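# Thread link pins up through chain joint, fit cover plate

## Task

Orient the connecting link so its pins stick upward through the middle joint of the chain, then press the cover plate down so it sits over both pins; the result must stay in place once the robot lets go.

## Robot and tools

Robot: two arms, left_arm and right_arm, each ending in a parallel gripper. The names do not match image sides. A gripper's fingers extend along its own +z axis and open and close along its y axis. end_effector_position is the point between the pads, about 1 cm short of the fingertips.

Frame: every pose, velocity and target is in the scene frame. The origin is at table-top height, halfway between the two nominal arm bases. +z is up, +x reaches out over the table, and left_arm sits on the +y side. The real bases are offset from nominal; only a BASES line gives their true place. Reported hand positions and orientations can be off by a few centimetres, more at long reach.

The row: any commanded pose is a row of 16 plain numbers. The first 8 are left_arm: x, y, z (metres), qw, qx, qy, qz (unit quaternion, w first), then opening. The last 8 are the same for right_arm. Positions and quaternions are absolute targets in the scene frame, not offsets. Opening runs from -1 (closed) to +1 (fully open, 0.093 m). Both arms must always be filled in, even if only one moves. To hold an arm still, repeat its last reported pose and its current opening; to keep an orientation, repeat the same quaternion rather than copying a drifted reading. A 0 in the opening slot is a real command, not 'no change'.

execute_actions(actions, cameras): actions is a list of actions; each action is a list of up to 15 rows, one per 1/30 s step. A short action keeps its last row for the remaining steps of its 15. Each target must lie within 0.6 m of that gripper's current position along each of its axes, or the action is rejected for both arms; a malformed or out-of-range first action rejects the whole call. An empty actions list just returns state and images. cameras selects images: omitted, null or ["all"] gives all, [] gives none; names are cam_high, cam_low, cam_left_wrist, cam_right_wrist (each 896x504).

move(target, speed, blend, opening_speed, blocking, cameras): drives each gripper in a straight line from its Hand target to the absolute pose in target. target is one 16-number row, or a list of up to 15 such rows to visit in order, all sharing a 10 s cap. speed is in m/s, 0.002 to 0.5, default 0.25 (rotation capped at twice that in rad/s), one value or one per leg. blend, in metres, lets the path round corners at intermediate rows; 0 stops at each. opening_speed (0.2 or more per second on the -1..+1 scale) ramps fingers gradually. Openings in later rows are applied only after all motion halts at that row. blocking=false returns after about 0.5 s while the move continues; a new move takes over from the current point. Moves do not avoid obstacles or the other arm, and fast moves overshoot and hit harder. Do not route a gripper close past its own base; go around it. The result adds a move: line, e.g. done, off_target, moving, held, fault, plus limits (paced = pose was clipped, held = steps withheld). done means within 10 mm and 2 degrees; it says nothing about contact.

wait(seconds, cameras): 0 to 10 s; arms keep their last command; a running move carries on. stop(cameras): brakes the running move. zoom_image(camera, region): region [x0, y0, x1, y1] in pixels from the top-left, at most 504x504, on the latest image of a camera included in the newest results. finished_scene(scene): scene number 1 or 2; ends the scene for good, so call it only once the pins stand through the joint and the plate is seated and stable.

Controller behaviour: each step, the commanded pose is clipped to 100 mm and 20 degrees from the measured pose, so a far target takes several actions; Hand target in a result shows where the arm is really headed. Friction and gravity can leave the gripper low, short or tilted, especially at full stretch, and tiny moves may not happen or go sideways. Check position and orientation after every move and correct tilt.

Grip reading: grip_measured is the finger motor on the -1..+1 scale. Empty pads meet near -0.94; each mm of object width adds about 0.0208, and each gripper may read up to 0.02 high. Commanding well below the object's width reading squeezes harder; keep sending the closing number to keep holding. The final number in each arm's Joint positions is the opening in metres, floored at zero.

Other result lines: Joint torques (with offsets, noise and wrap at ±28 N m on joints 1-3), Joint velocities ('within noise' means at rest), Tool commands, MOTOR HOT from 75 °C. At 90 °C the arm folds and idles for the rest of the scene; at 100 °C it collapses. Avoid long loaded holds, outstretched poses and pushing at unreachable targets.

Avoid: dropping parts, releasing moving parts, slamming or pressing hard, contact between the two arms (can end the scene), and anything leaving the table. Brief external tugs on held parts or pushes on loose ones may occur.

Each tool is called after ">>>" in YAML: its name, and indented under it one key for each argument.

## Session

>>> execute_actions:
  actions: []

Scene clock: 0.00 s.
left_arm: end_effector_position=(+0.3515, +0.2248, +0.1202) grip_measured=+1.000 end_effector_quat_wxyz=(+0.613, +0.017, +0.790, -0.012) | right_arm: end_effector_position=(+0.4336, -0.3945, +0.1017) grip_measured=+1.000 end_effector_quat_wxyz=(+0.594, +0.078, +0.800, +0.015)
Joint positions: left_arm=[0.042 1.51 0.378 0.88 0.064 0.018 0.093] | right_arm=[-0.054 1.542 0.354 0.89 0.009 0.126 0.093]
Joint velocities: within noise
Joint torques (N m): no reading
Motor temperatures (°C): left_arm=[29 36 42 39 29 30 28] | right_arm=[28 40 34 32 29 27 32]
Heat: left arm: 42 °C; right arm: 40 °C.
Hand target: left_arm +0.3520, +0.2248, +0.1209; +0.612, +0.017, +0.791, -0.012 | right_arm +0.4342, -0.3946, +0.1026; +0.594, +0.078, +0.800, +0.015
Tool commands: left_gripper/opening=+1.0 right_gripper/opening=+1.0

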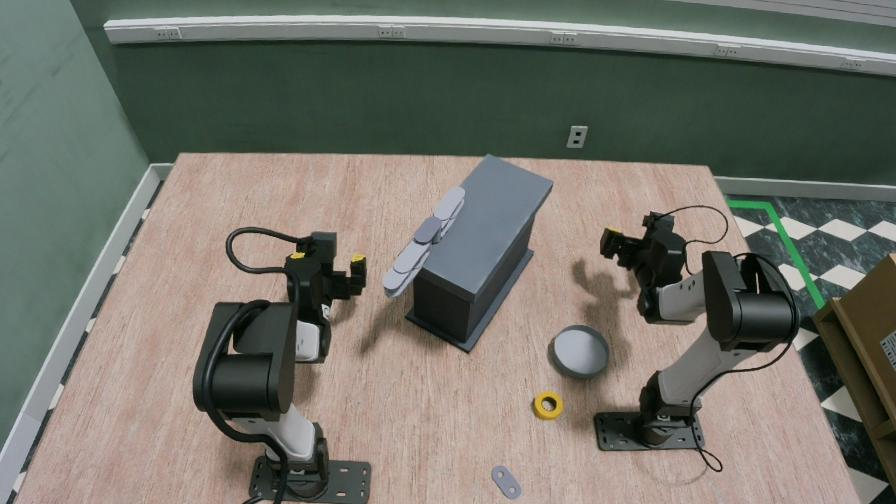

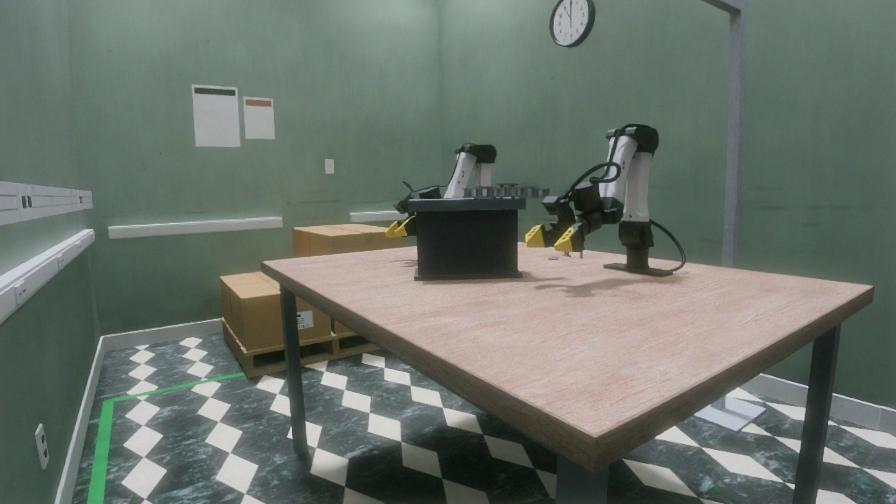

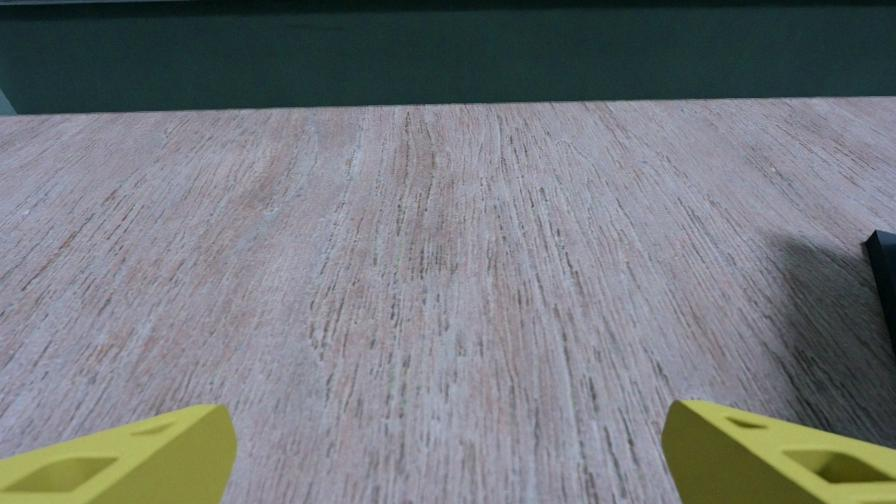

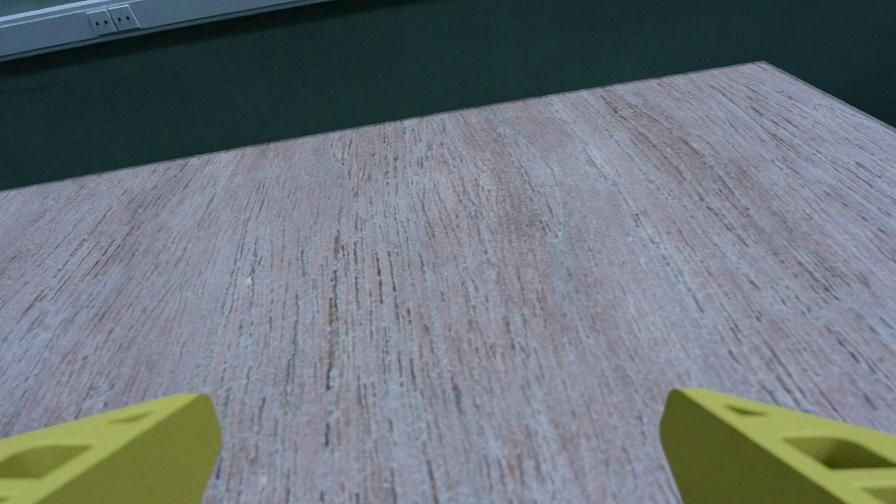

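>>> zoom_image:
  camera: "cam_high"
  region: [340, 140, 600, 360]

>>> zoom_image:
  camera: "cam_low"
  region: [380, 160, 600, 300]

>>> zoom_image:
  camera: "cam_high"
  region: [440, 310, 640, 504]

Scaled by 1.938 from the camera's 896x504 image, which has a finer 1280x720 frame.

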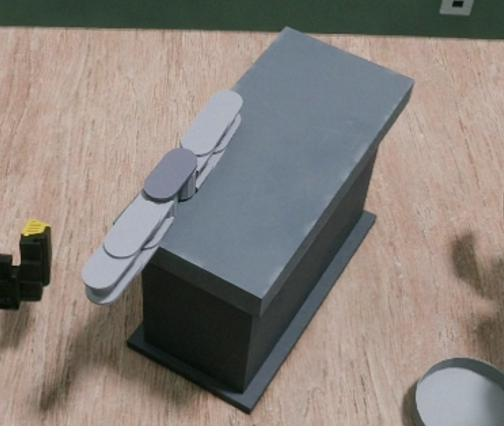

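Scaled by 2.291 from the camera's 896x504 image, which has a finer 1280x720 frame.

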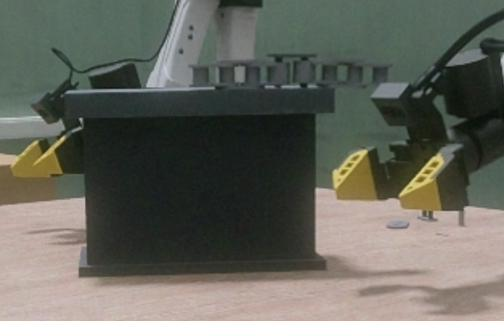

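Scaled by 2.520 from the camera's 896x504 image, which has a finer 1280x720 frame.

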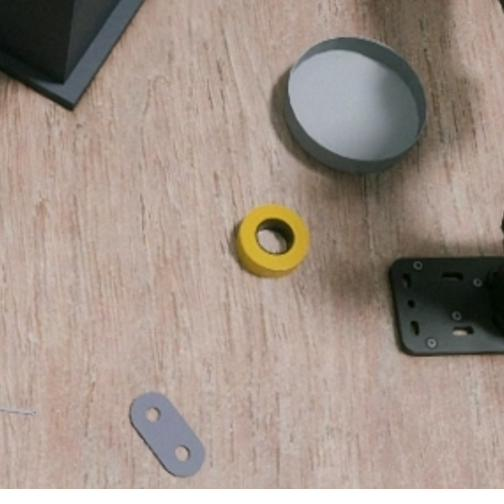

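>>> move:
  target: [0.27,0.19,0.33,0.433,0.433,0.75,-0.25,1.0,0.4336,-0.3945,0.1017,0.594,0.078,0.8,0.015,1.0]
  speed: 0.2

Scene clock: 9.53 s.
left_arm: end_effector_position=(+0.2686, +0.1884, +0.3295) grip_measured=+1.000 end_effector_quat_wxyz=(+0.434, +0.433, +0.750, -0.247) | right_arm: end_effector_position=(+0.4336, -0.3945, +0.1017) grip_measured=+1.000 end_effector_quat_wxyz=(+0.594, +0.078, +0.800, +0.015)
Joint positions: left_arm=[0.37 1.518 1.717 -1.473 1.02 1.232 0.093] | right_arm=[-0.054 1.542 0.354 0.89 0.009 0.126 0.093]
Joint velocities: within noise
Joint torques (N m): left_arm=[0.23 -3.54 6.98 0.49 0.57 0.1] | right_arm=[0.01 -5.87 5.63 2.07 -0.09 0.15]
Motor temperatures (°C): left_arm=[29 36 43 42 29 30 28] | right_arm=[28 41 35 35 29 27 32]
Heat: left arm: 43 °C; right arm: 41 °C.
Hand target: left_arm +0.2700, +0.1900, +0.3300; +0.433, +0.433, +0.750, -0.250 | right_arm +0.4335, -0.3946, +0.1016; +0.594, +0.078, +0.800, +0.015
Off the commanded pose: left_arm 0.002 m, 0 deg | right_arm 0.000 m, 0 deg.
move: done

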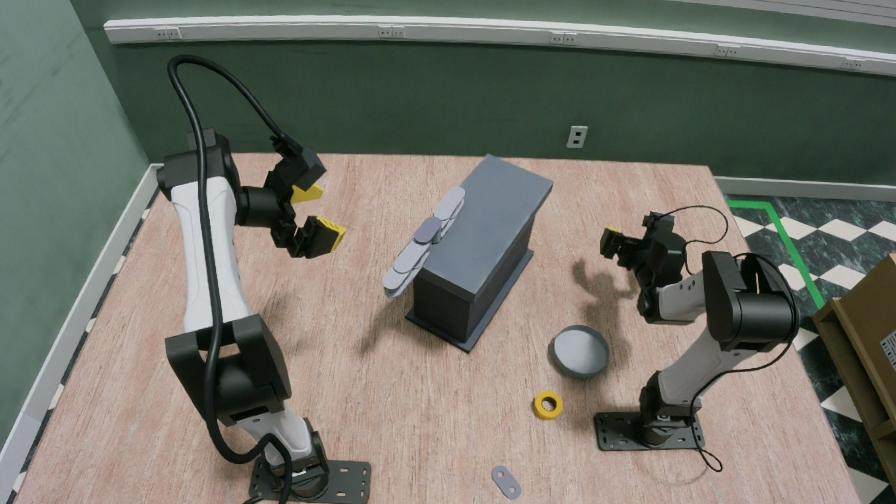

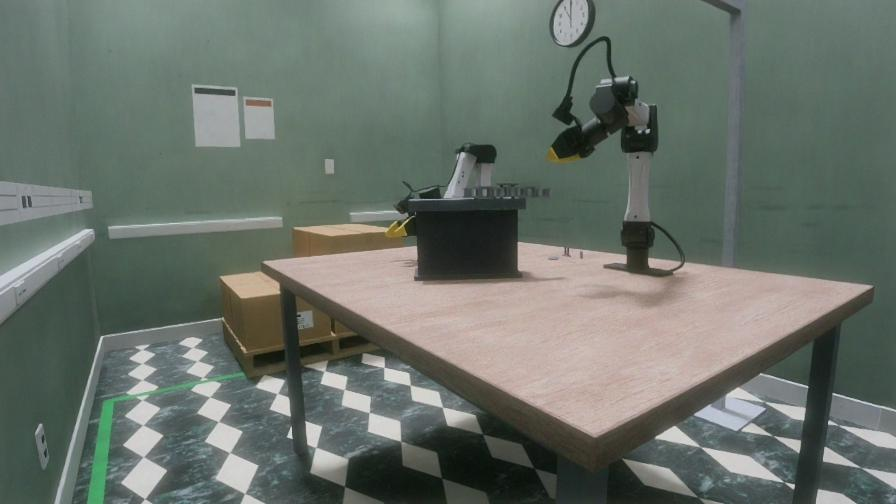

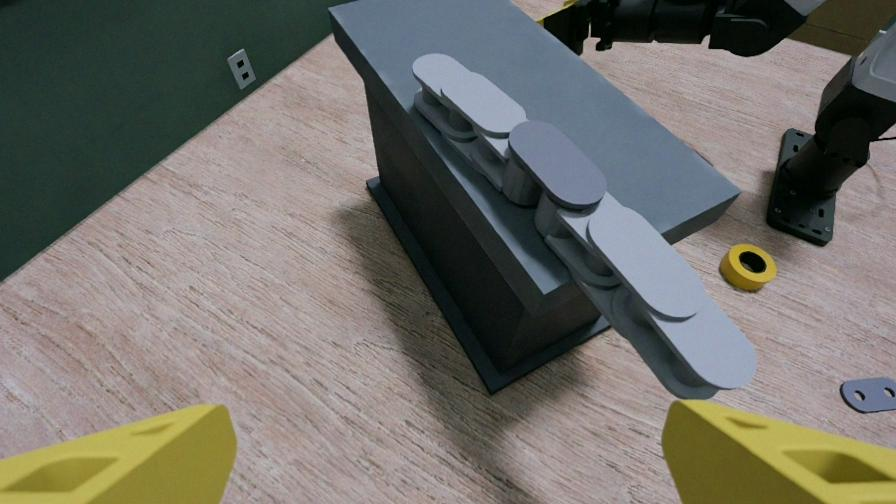

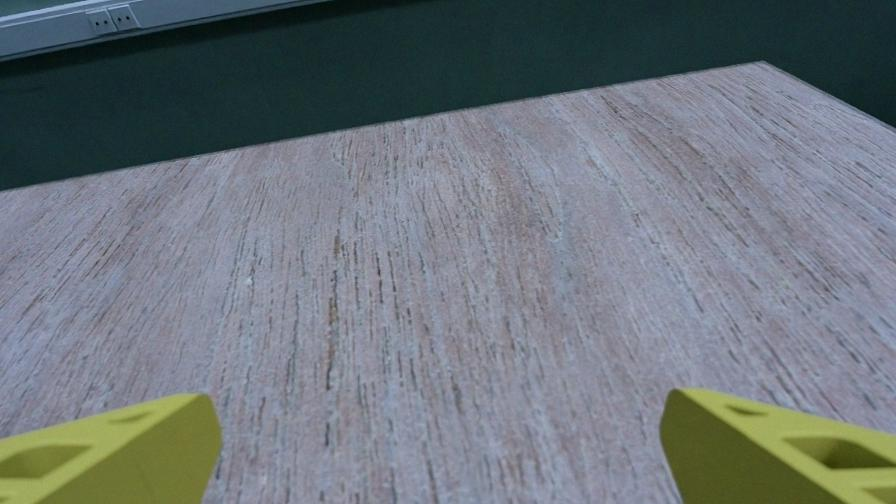

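>>> zoom_image:
  camera: "cam_left_wrist"
  region: [390, 30, 790, 410]

Scaled by 1.260 from the camera's 896x504 image, which has a finer 1280x720 frame.

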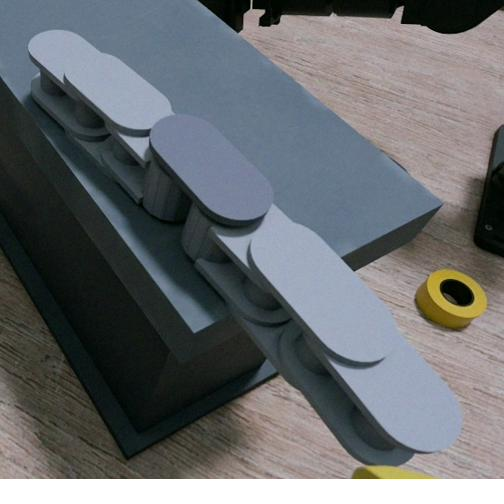

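>>> move:
  target: [0.22,0.10,0.34,0.3296,0.2511,0.9055,-0.0914,0.0,0.4336,-0.3945,0.1017,0.594,0.078,0.8,0.015,1.0]
  speed: 0.15
  cameras: ["cam_high","cam_left_wrist"]

>>> zoom_image:
  camera: "cam_left_wrist"
  region: [250, 50, 650, 450]

Scene clock: 22.10 s.
left_arm: end_effector_position=(+0.2207, +0.0991, +0.3401) grip_measured=+0.001 end_effector_quat_wxyz=(+0.336, +0.257, +0.901, -0.095) | right_arm: end_effector_position=(+0.4336, -0.3945, +0.1017) grip_measured=+1.000 end_effector_quat_wxyz=(+0.594, +0.078, +0.800, +0.015)
Joint positions: left_arm=[-0.362 1.266 1.704 -1.302 0.114 0.134 0.045] | right_arm=[-0.054 1.542 0.354 0.89 0.009 0.126 0.093]
Joint velocities: within noise
Joint torques (N m): left_arm=[-0.64 -1.69 6.97 1.37 -0.08 -0.21] | right_arm=[-0.01 -5.86 5.63 2.07 -0.09 0.15]
Motor temperatures (°C): left_arm=[29 36 45 41 29 30 28] | right_arm=[28 41 36 37 29 27 32]
Heat: left arm: 45 °C; right arm: 41 °C.
Hand target: left_arm +0.2200, +0.1000, +0.3399; +0.330, +0.251, +0.905, -0.091 | right_arm +0.4335, -0.3946, +0.1016; +0.594, +0.078, +0.800, +0.015
Off the commanded pose: left_arm 0.001 m, 1 deg | right_arm 0.000 m, 0 deg.
move: done
Images, in order (width x height): cam_high 896x504, cam_left_wrist 896x504.

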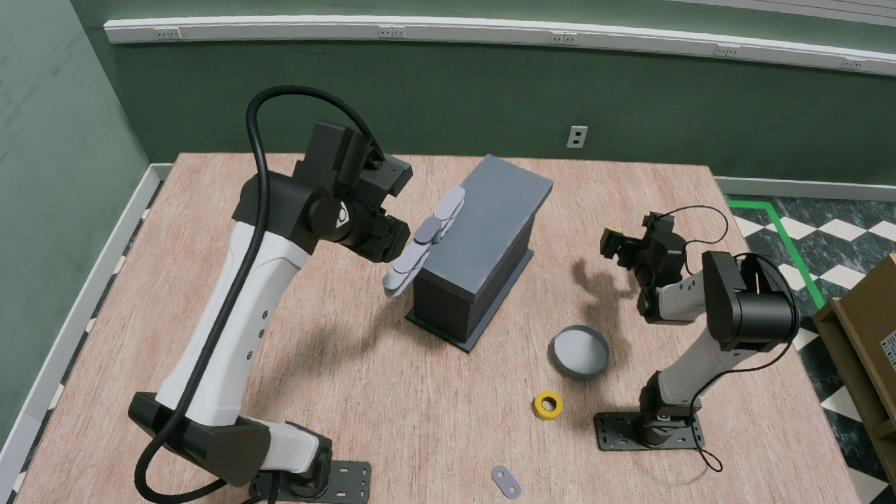

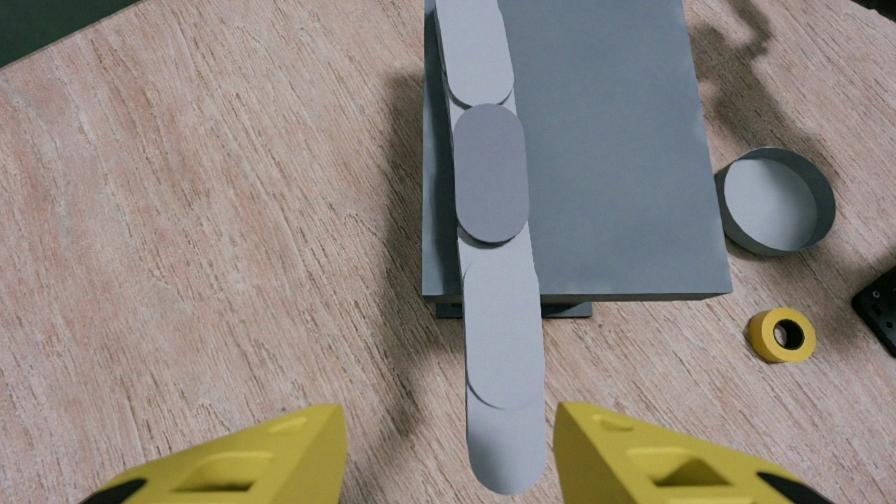

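Scaled by 1.260 from the camera's 896x504 image, which has a finer 1280x720 frame.

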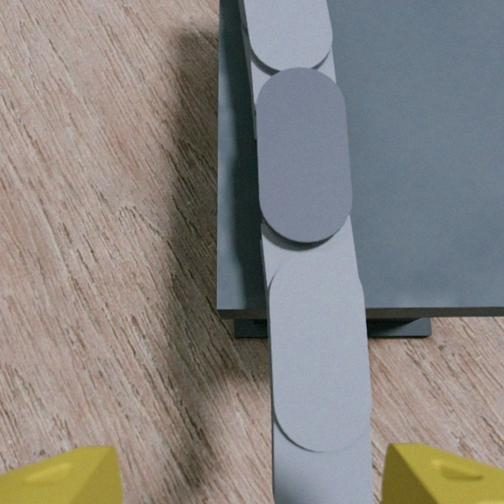

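>>> move:
  target: [0.231,0.070,0.290,0.1681,0.2466,0.9534,-0.0435,0.0,0.4336,-0.3945,0.1017,0.594,0.078,0.8,0.015,1.0]
  speed: 0.12
  cameras: ["cam_high","cam_low","cam_left_wrist"]

Scene clock: 25.50 s.
left_arm: end_effector_position=(+0.2312, +0.0695, +0.2895) grip_measured=+0.001 end_effector_quat_wxyz=(+0.174, +0.251, +0.951, -0.050) | right_arm: end_effector_position=(+0.4336, -0.3945, +0.1017) grip_measured=+1.000 end_effector_quat_wxyz=(+0.594, +0.078, +0.800, +0.015)
Joint positions: left_arm=[-0.492 1.572 1.913 -1.547 0.01 0.006 0.045] | right_arm=[-0.054 1.542 0.354 0.89 0.009 0.126 0.093]
Joint velocities: within noise
Joint torques (N m): left_arm=[-0.66 -4.12 6.98 0.82 -0.13 -0.19] | right_arm=[-0.02 -5.86 5.63 2.07 -0.09 0.15]
Motor temperatures (°C): left_arm=[29 36 45 41 29 30 28] | right_arm=[28 41 36 38 29 27 32]
Heat: left arm: 45 °C; right arm: 41 °C.
Hand target: left_arm +0.2310, +0.0700, +0.2899; +0.170, +0.247, +0.953, -0.044 | right_arm +0.4335, -0.3946, +0.1016; +0.594, +0.078, +0.800, +0.015
Off the commanded pose: left_arm 0.001 m, 1 deg | right_arm 0.000 m, 0 deg.
joint sent to its limit (left arm) — joint 4 (wrist pitch), lower limit. The joint targets still meet the commanded pose.
move: done
Images, in order (width x height): cam_high 896x504, cam_low 896x504, cam_left_wrist 896x504.

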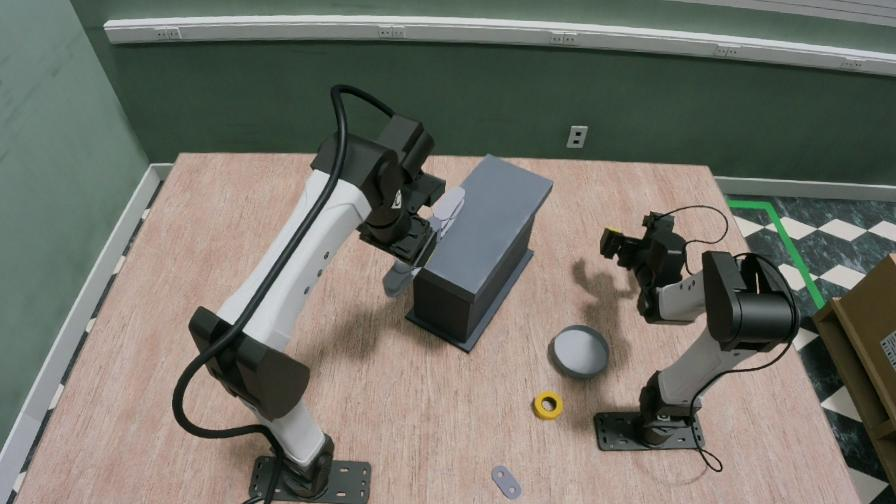

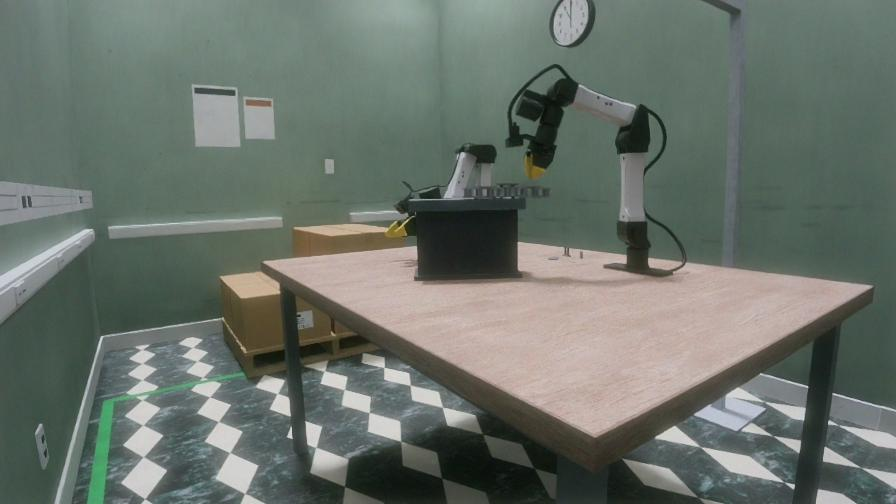

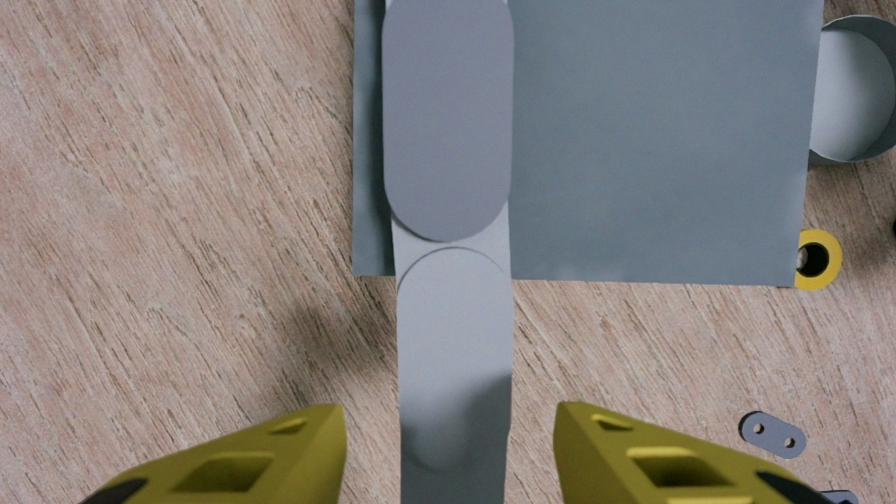

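>>> move:
  target: [0.168,0.108,0.290,0.3311,0.2353,0.9097,-0.0856,0.0,0.4336,-0.3945,0.1017,0.594,0.078,0.8,0.015,1.0]
  speed: 0.12
  cameras: ["cam_high"]

>>> move:
  target: [0.168,0.108,0.250,0.3311,0.2353,0.9097,-0.0856,0.0,0.4336,-0.3945,0.1017,0.594,0.078,0.8,0.015,1.0]
  speed: 0.12
  cameras: ["cam_high"]

Scene clock: 29.17 s.
left_arm: end_effector_position=(+0.1660, +0.1059, +0.2912) grip_measured=+0.001 end_effector_quat_wxyz=(+0.328, +0.241, +0.909, -0.089) | right_arm: end_effector_position=(+0.4336, -0.3945, +0.1017) grip_measured=+1.000 end_effector_quat_wxyz=(+0.594, +0.078, +0.800, +0.015)
Joint positions: left_arm=[-0.492 1.007 1.36 -1.23 0.01 0.006 0.045] | right_arm=[-0.054 1.542 0.354 0.89 0.009 0.126 0.093]
Joint velocities: within noise
Joint torques (N m): left_arm=[0.32 -1.16 4.86 1.66 -0.09 -0.08] | right_arm=[0.01 -5.87 5.65 2.07 -0.09 0.15]
Motor temperatures (°C): left_arm=[29 36 45 41 29 30 28] | right_arm=[28 41 36 38 29 27 32]
Heat: left arm: 45 °C; right arm: 41 °C.
Hand target: left_arm +0.1680, +0.1080, +0.2900; +0.331, +0.235, +0.910, -0.086 | right_arm +0.4335, -0.3946, +0.1016; +0.594, +0.078, +0.800, +0.015
Off the commanded pose: left_arm 0.003 m, 1 deg | right_arm 0.000 m, 0 deg.
move: done
Images, in order (width x height): cam_high 896x504.

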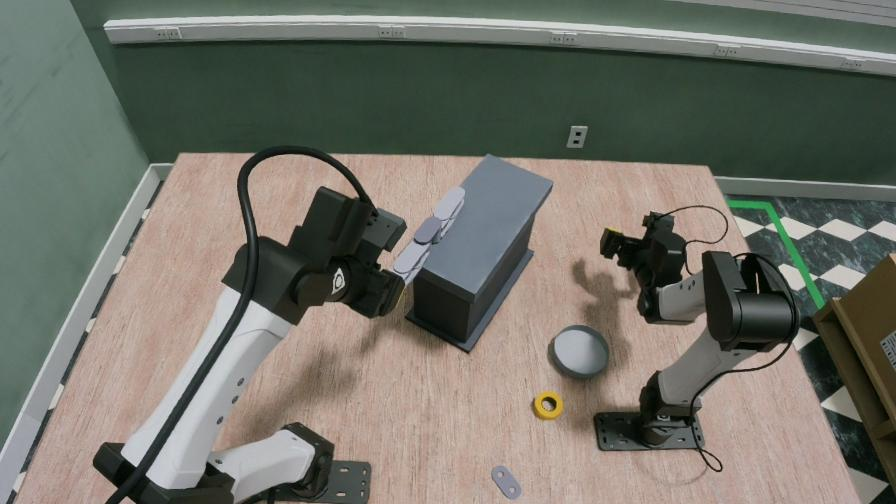

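Scene clock: 30.33 s.
left_arm: end_effector_position=(+0.1667, +0.1056, +0.2502) grip_measured=+0.001 end_effector_quat_wxyz=(+0.326, +0.241, +0.910, -0.088) | right_arm: end_effector_position=(+0.4336, -0.3945, +0.1017) grip_measured=+1.000 end_effector_quat_wxyz=(+0.594, +0.078, +0.800, +0.015)
Joint positions: left_arm=[-0.492 0.936 1.153 -1.099 0.01 0.006 0.045] | right_arm=[-0.054 1.542 0.354 0.89 0.009 0.126 0.093]
Joint velocities: within noise
Joint torques (N m): left_arm=[0.31 -1.46 5.27 1.64 -0.09 -0.08] | right_arm=[-0.02 -5.86 5.64 2.07 -0.09 0.15]
Motor temperatures (°C): left_arm=[29 36 45 41 29 30 28] | right_arm=[28 42 36 38 29 27 32]
Heat: left arm: 45 °C; right arm: 42 °C.
Hand target: left_arm +0.1680, +0.1080, +0.2501; +0.331, +0.235, +0.910, -0.086 | right_arm +0.4335, -0.3946, +0.1016; +0.594, +0.078, +0.800, +0.015
Off the commanded pose: left_arm 0.003 m, 1 deg | right_arm 0.000 m, 0 deg.
move: done
Images, in order (width x height): cam_high 896x504.

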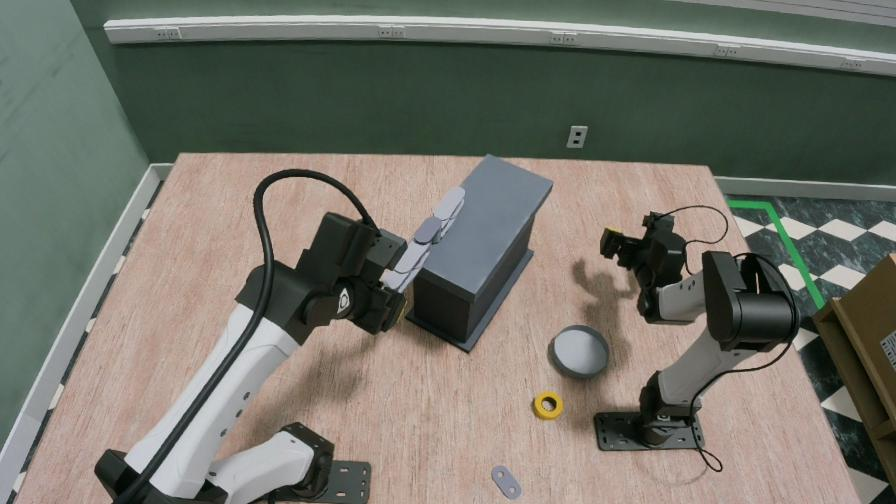

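>>> move:
  target:
    - [0.168,0.108,0.290,0.3311,0.2353,0.9097,-0.0856,0.0,0.4336,-0.3945,0.1017,0.594,0.078,0.8,0.015,1.0]
    - [0.230,0.0715,0.290,0.3311,0.2353,0.9097,-0.0856,0.0,0.4336,-0.3945,0.1017,0.594,0.078,0.8,0.015,1.0]
    - [0.230,0.0715,0.262,0.3311,0.2353,0.9097,-0.0856,0.0,0.4336,-0.3945,0.1017,0.594,0.078,0.8,0.015,1.0]
  speed: 0.12
  cameras: ["cam_left_wrist"]

Scene clock: 32.87 s.
left_arm: end_effector_position=(+0.2305, +0.0701, +0.2591) grip_measured=+0.001 end_effector_quat_wxyz=(+0.322, +0.241, +0.911, -0.087) | right_arm: end_effector_position=(+0.4336, -0.3945, +0.1017) grip_measured=+1.000 end_effector_quat_wxyz=(+0.594, +0.078, +0.800, +0.015)
Joint positions: left_arm=[-0.492 1.212 1.323 -1.001 0.009 0.006 0.045] | right_arm=[-0.054 1.542 0.354 0.89 0.009 0.126 0.093]
Joint velocities: within noise
Joint torques (N m): left_arm=[-0.49 -4.51 5.67 1.6 -0.13 -0.17] | right_arm=[-0.01 -5.86 5.64 2.07 -0.09 0.15]
Motor temperatures (°C): left_arm=[29 36 45 41 29 30 28] | right_arm=[28 42 36 39 29 27 32]
Heat: left arm: 45 °C; right arm: 42 °C.
Hand target: left_arm +0.2300, +0.0714, +0.2621; +0.331, +0.235, +0.910, -0.086 | right_arm +0.4335, -0.3946, +0.1016; +0.594, +0.078, +0.800, +0.015
Off the commanded pose: left_arm 0.003 m, 1 deg | right_arm 0.000 m, 0 deg.
move: done
Images, in order (width x height): cam_left_wrist 896x504.

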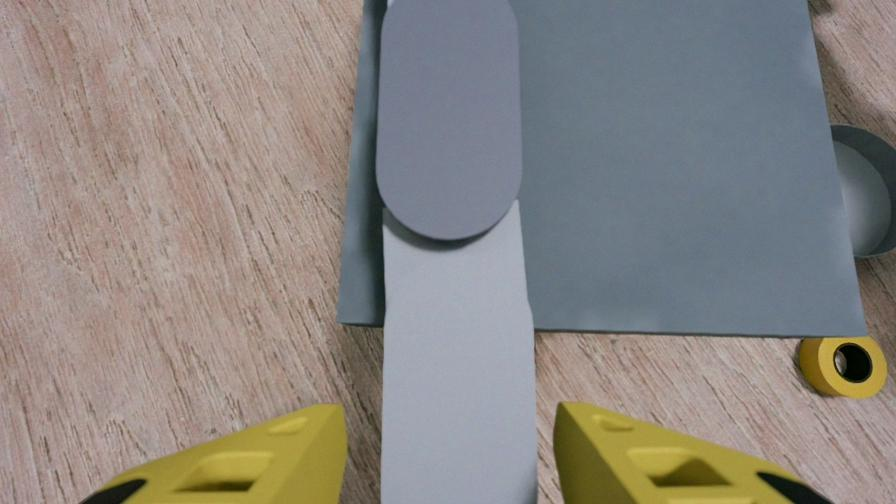

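>>> move:
  target: [0.2295,0.0700,0.240,0.3311,0.2353,0.9097,-0.0856,0.0,0.4336,-0.3945,0.1017,0.594,0.078,0.8,0.015,1.0]
  speed: 0.06
  cameras: ["cam_left_wrist","cam_low"]

>>> zoom_image:
  camera: "cam_low"
  region: [430, 150, 590, 250]

Scene clock: 34.30 s.
left_arm: end_effector_position=(+0.2305, +0.0692, +0.2378) grip_measured=+0.001 end_effector_quat_wxyz=(+0.323, +0.242, +0.911, -0.086) | right_arm: end_effector_position=(+0.4336, -0.3945, +0.1017) grip_measured=+1.000 end_effector_quat_wxyz=(+0.594, +0.078, +0.800, +0.015)
Joint positions: left_arm=[-0.497 1.188 1.219 -0.92 0.004 0.003 0.045] | right_arm=[-0.054 1.542 0.354 0.89 0.009 0.126 0.093]
Joint velocities: within noise
Joint torques (N m): left_arm=[-0.68 -4.52 5.65 1.66 -0.14 -0.2] | right_arm=[0.01 -5.86 5.64 2.07 -0.09 0.15]
Motor temperatures (°C): left_arm=[29 36 45 42 29 30 28] | right_arm=[28 42 36 39 29 27 32]
Heat: left arm: 45 °C; right arm: 42 °C.
Hand target: left_arm +0.2295, +0.0700, +0.2400; +0.331, +0.235, +0.910, -0.086 | right_arm +0.4335, -0.3946, +0.1016; +0.594, +0.078, +0.800, +0.015
Off the commanded pose: left_arm 0.003 m, 1 deg | right_arm 0.000 m, 0 deg.
move: done
Images, in order (width x height): cam_low 896x504, cam_left_wrist 896x504.

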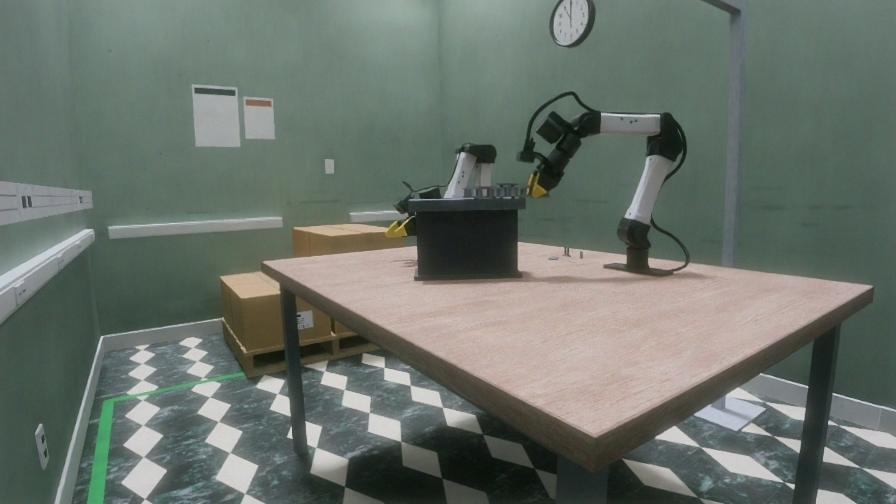

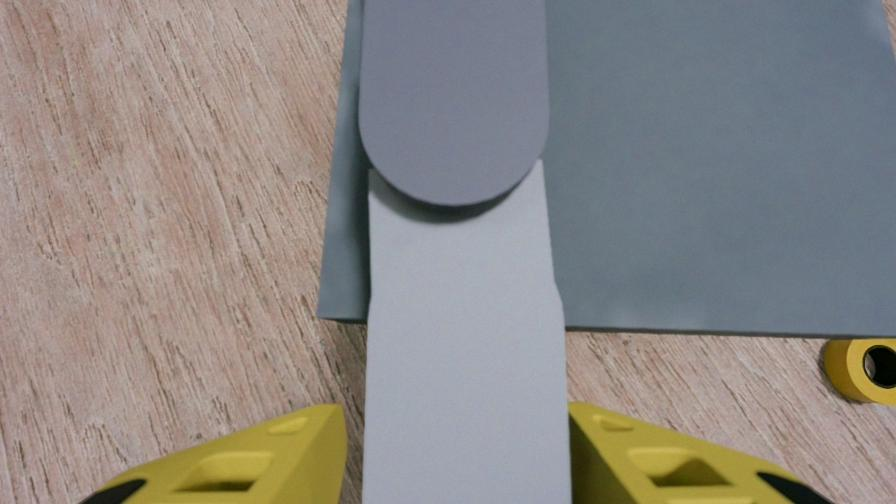

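Scaled by 3.150 from the camera's 896x504 image, which has a finer 1280x720 frame.

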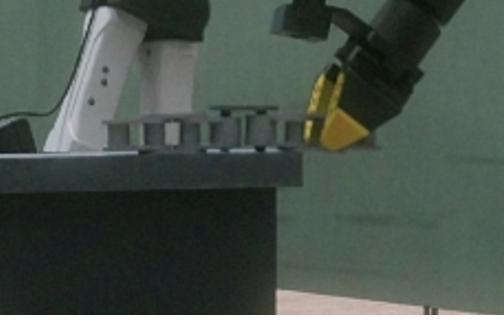

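>>> move:
  target: [0.2292,0.0692,0.240,0.3311,0.2353,0.9097,-0.0856,-0.62,0.4336,-0.3945,0.1017,0.594,0.078,0.8,0.015,1.0]
  speed: 0.06
  opening_speed: 0.6
  cameras: ["cam_left_wrist","cam_low"]

>>> zoom_image:
  camera: "cam_low"
  region: [430, 150, 590, 250]

Scene clock: 36.17 s.
left_arm: end_effector_position=(+0.2302, +0.0682, +0.2380) grip_measured=-0.462 end_effector_quat_wxyz=(+0.323, +0.240, +0.911, -0.087) | right_arm: end_effector_position=(+0.4336, -0.3945, +0.1017) grip_measured=+1.000 end_effector_quat_wxyz=(+0.594, +0.078, +0.800, +0.015)
Joint positions: left_arm=[-0.501 1.188 1.219 -0.919 0.002 -0.003 0.023] | right_arm=[-0.054 1.542 0.354 0.89 0.009 0.126 0.093]
Joint velocities: within noise
Joint torques (N m): left_arm=[-0.68 -4.45 5.65 1.64 -0.15 -0.17] | right_arm=[-0.01 -5.89 5.64 2.06 -0.09 0.15]
Motor temperatures (°C): left_arm=[29 36 45 42 29 30 28] | right_arm=[28 42 36 39 29 27 32]
Heat: left arm: 45 °C; right arm: 42 °C.
Hand target: left_arm +0.2292, +0.0691, +0.2400; +0.331, +0.235, +0.910, -0.086 | right_arm +0.4335, -0.3946, +0.1016; +0.594, +0.078, +0.800, +0.015
Off the commanded pose: left_arm 0.002 m, 1 deg | right_arm 0.000 m, 0 deg.
move: done
Images, in order (width x height): cam_low 896x504, cam_left_wrist 896x504.

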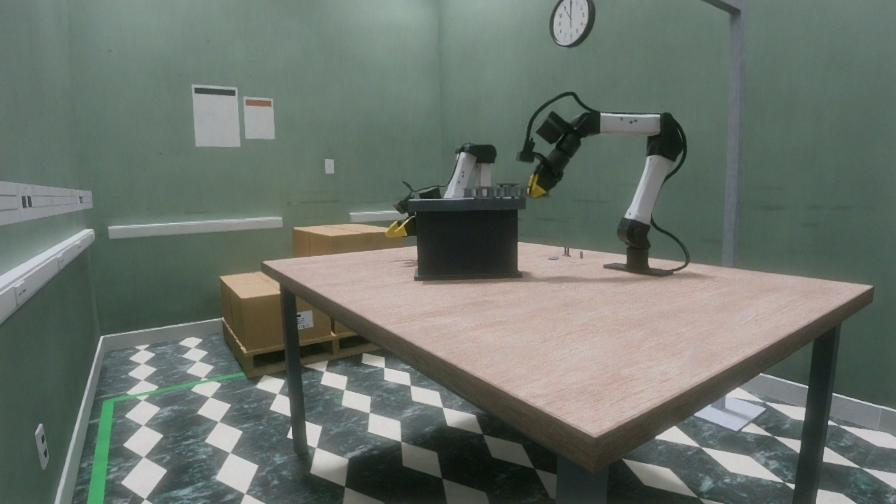

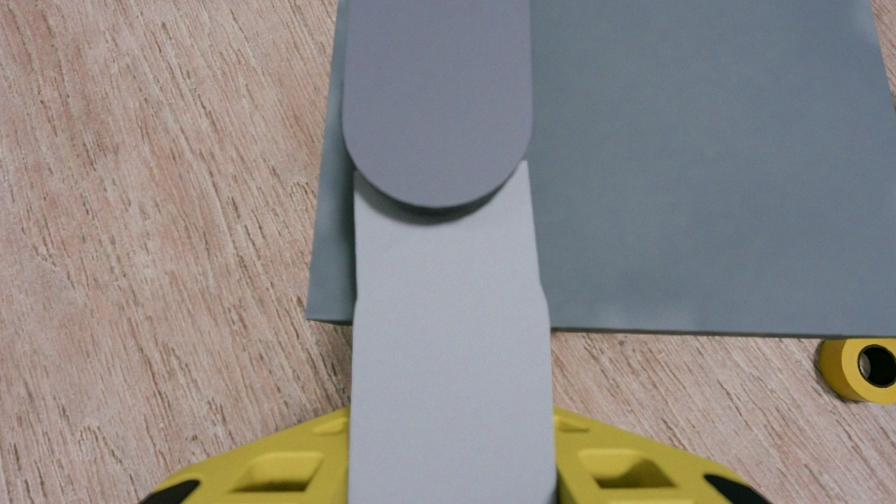

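Scaled by 3.150 from the camera's 896x504 image, which has a finer 1280x720 frame.

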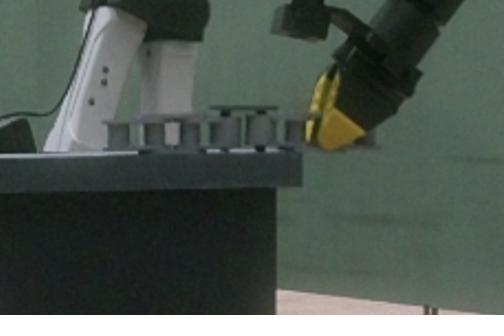

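>>> move:
  target: [0.197,0.0887,0.239,0.3311,0.2353,0.9097,-0.0856,-0.62,0.4336,-0.3945,0.1017,0.594,0.078,0.8,0.015,1.0]
  speed: 0.04
  cameras: ["cam_left_wrist","cam_high"]

>>> zoom_image:
  camera: "cam_high"
  region: [340, 150, 560, 350]

Scene clock: 38.03 s.
left_arm: end_effector_position=(+0.1973, +0.0869, +0.2321) grip_measured=-0.462 end_effector_quat_wxyz=(+0.316, +0.241, +0.913, -0.085) | right_arm: end_effector_position=(+0.4336, -0.3945, +0.1017) grip_measured=+1.000 end_effector_quat_wxyz=(+0.594, +0.078, +0.800, +0.015)
Joint positions: left_arm=[-0.501 1.055 1.135 -0.982 0.002 -0.003 0.023] | right_arm=[-0.054 1.542 0.354 0.89 0.009 0.126 0.093]
Joint velocities: within noise
Joint torques (N m): left_arm=[-0.32 -3.86 6.35 1.61 -0.12 -0.12] | right_arm=[-0.01 -5.86 5.64 2.07 -0.09 0.15]
Motor temperatures (°C): left_arm=[29 36 45 42 29 30 28] | right_arm=[28 42 36 39 29 27 32]
Heat: left arm: 45 °C; right arm: 42 °C.
Hand target: left_arm +0.1970, +0.0887, +0.2389; +0.331, +0.235, +0.910, -0.086 | right_arm +0.4335, -0.3946, +0.1016; +0.594, +0.078, +0.800, +0.015
Off the commanded pose: left_arm 0.007 m, 2 deg | right_arm 0.000 m, 0 deg.
move: done
Images, in order (width x height): cam_high 896x504, cam_left_wrist 896x504.

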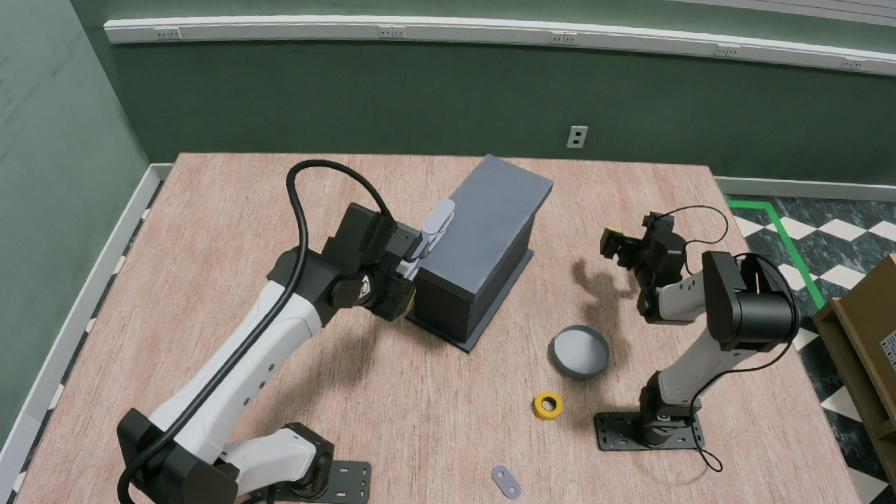

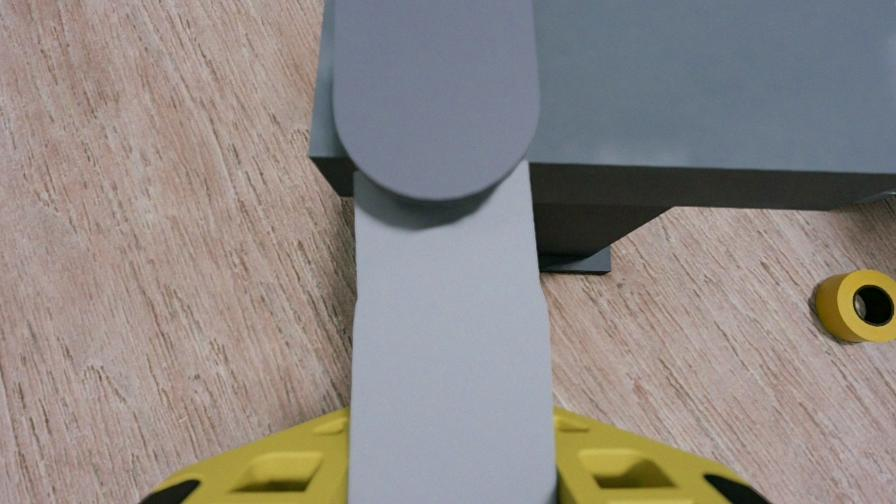

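Scaled by 2.291 from the camera's 896x504 image, which has a finer 1280x720 frame.

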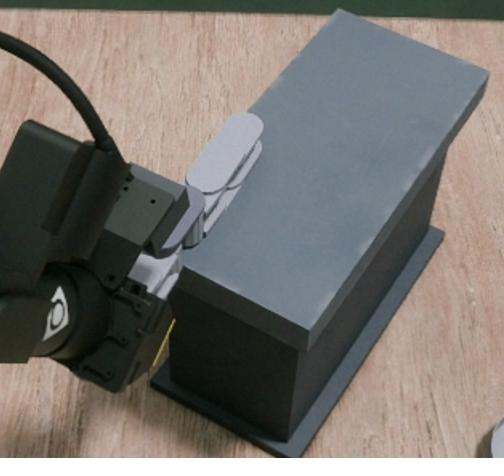

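>>> move:
  target:
    - [0.197,0.0887,0.246,0.3311,0.2353,0.9097,-0.0856,-0.62,0.4336,-0.3945,0.1017,0.594,0.078,0.8,0.015,1.0]
    - [0.166,0.1067,0.247,0.3311,0.2353,0.9097,-0.0856,-0.62,0.4336,-0.3945,0.1017,0.594,0.078,0.8,0.015,1.0]
  speed: 0.04
  cameras: ["cam_left_wrist","cam_high"]

>>> zoom_image:
  camera: "cam_high"
  region: [340, 150, 560, 350]

Scene clock: 40.07 s.
left_arm: end_effector_position=(+0.1623, +0.1069, +0.2369) grip_measured=-0.462 end_effector_quat_wxyz=(+0.307, +0.242, +0.917, -0.083) | right_arm: end_effector_position=(+0.4336, -0.3945, +0.1017) grip_measured=+1.000 end_effector_quat_wxyz=(+0.594, +0.078, +0.800, +0.015)
Joint positions: left_arm=[-0.501 0.937 1.123 -1.11 0.002 -0.003 0.023] | right_arm=[-0.054 1.542 0.354 0.89 0.009 0.126 0.093]
Joint velocities: within noise
Joint torques (N m): left_arm=[-0.17 -2.51 6.54 1.75 -0.11 -0.12] | right_arm=[0.01 -5.87 5.64 2.07 -0.09 0.15]
Motor temperatures (°C): left_arm=[29 36 46 42 29 30 28] | right_arm=[28 42 37 39 29 27 32]
Heat: left arm: 46 °C; right arm: 42 °C.
Hand target: left_arm +0.1657, +0.1068, +0.2472; +0.331, +0.235, +0.910, -0.086 | right_arm +0.4335, -0.3946, +0.1016; +0.594, +0.078, +0.800, +0.015
Off the commanded pose: left_arm 0.011 m, 3 deg | right_arm 0.000 m, 0 deg.
move: off_target (left_arm)
Images, in order (width x height): cam_high 896x504, cam_left_wrist 896x504.

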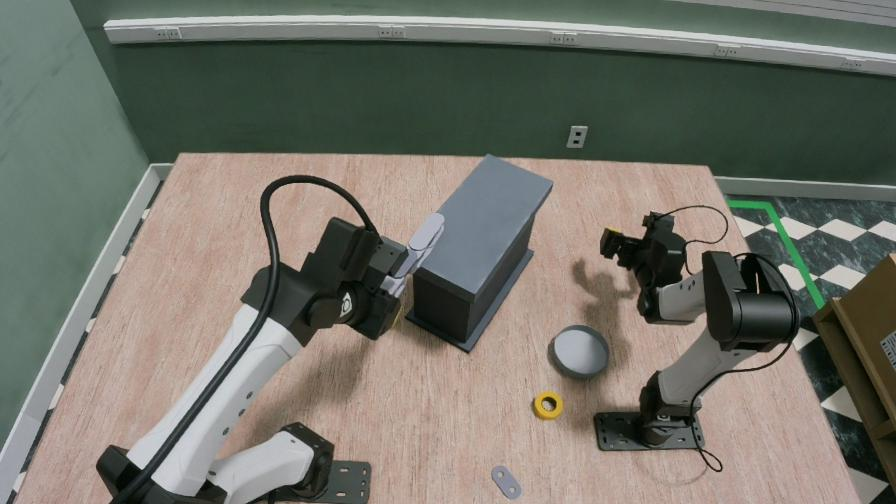

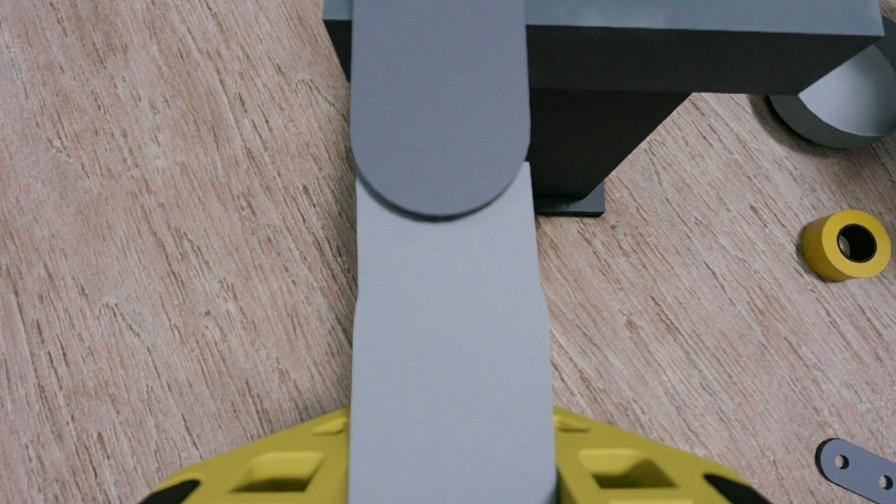

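Scaled by 2.291 from the camera's 896x504 image, which has a finer 1280x720 frame.

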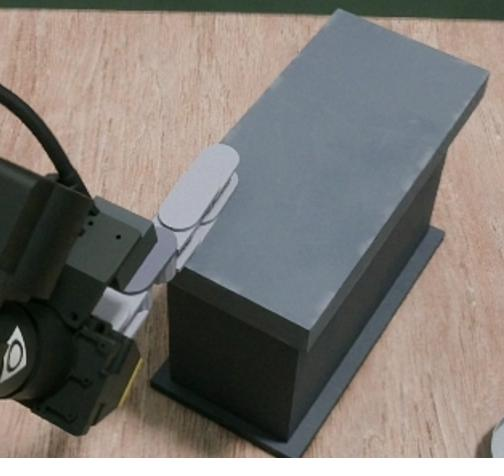

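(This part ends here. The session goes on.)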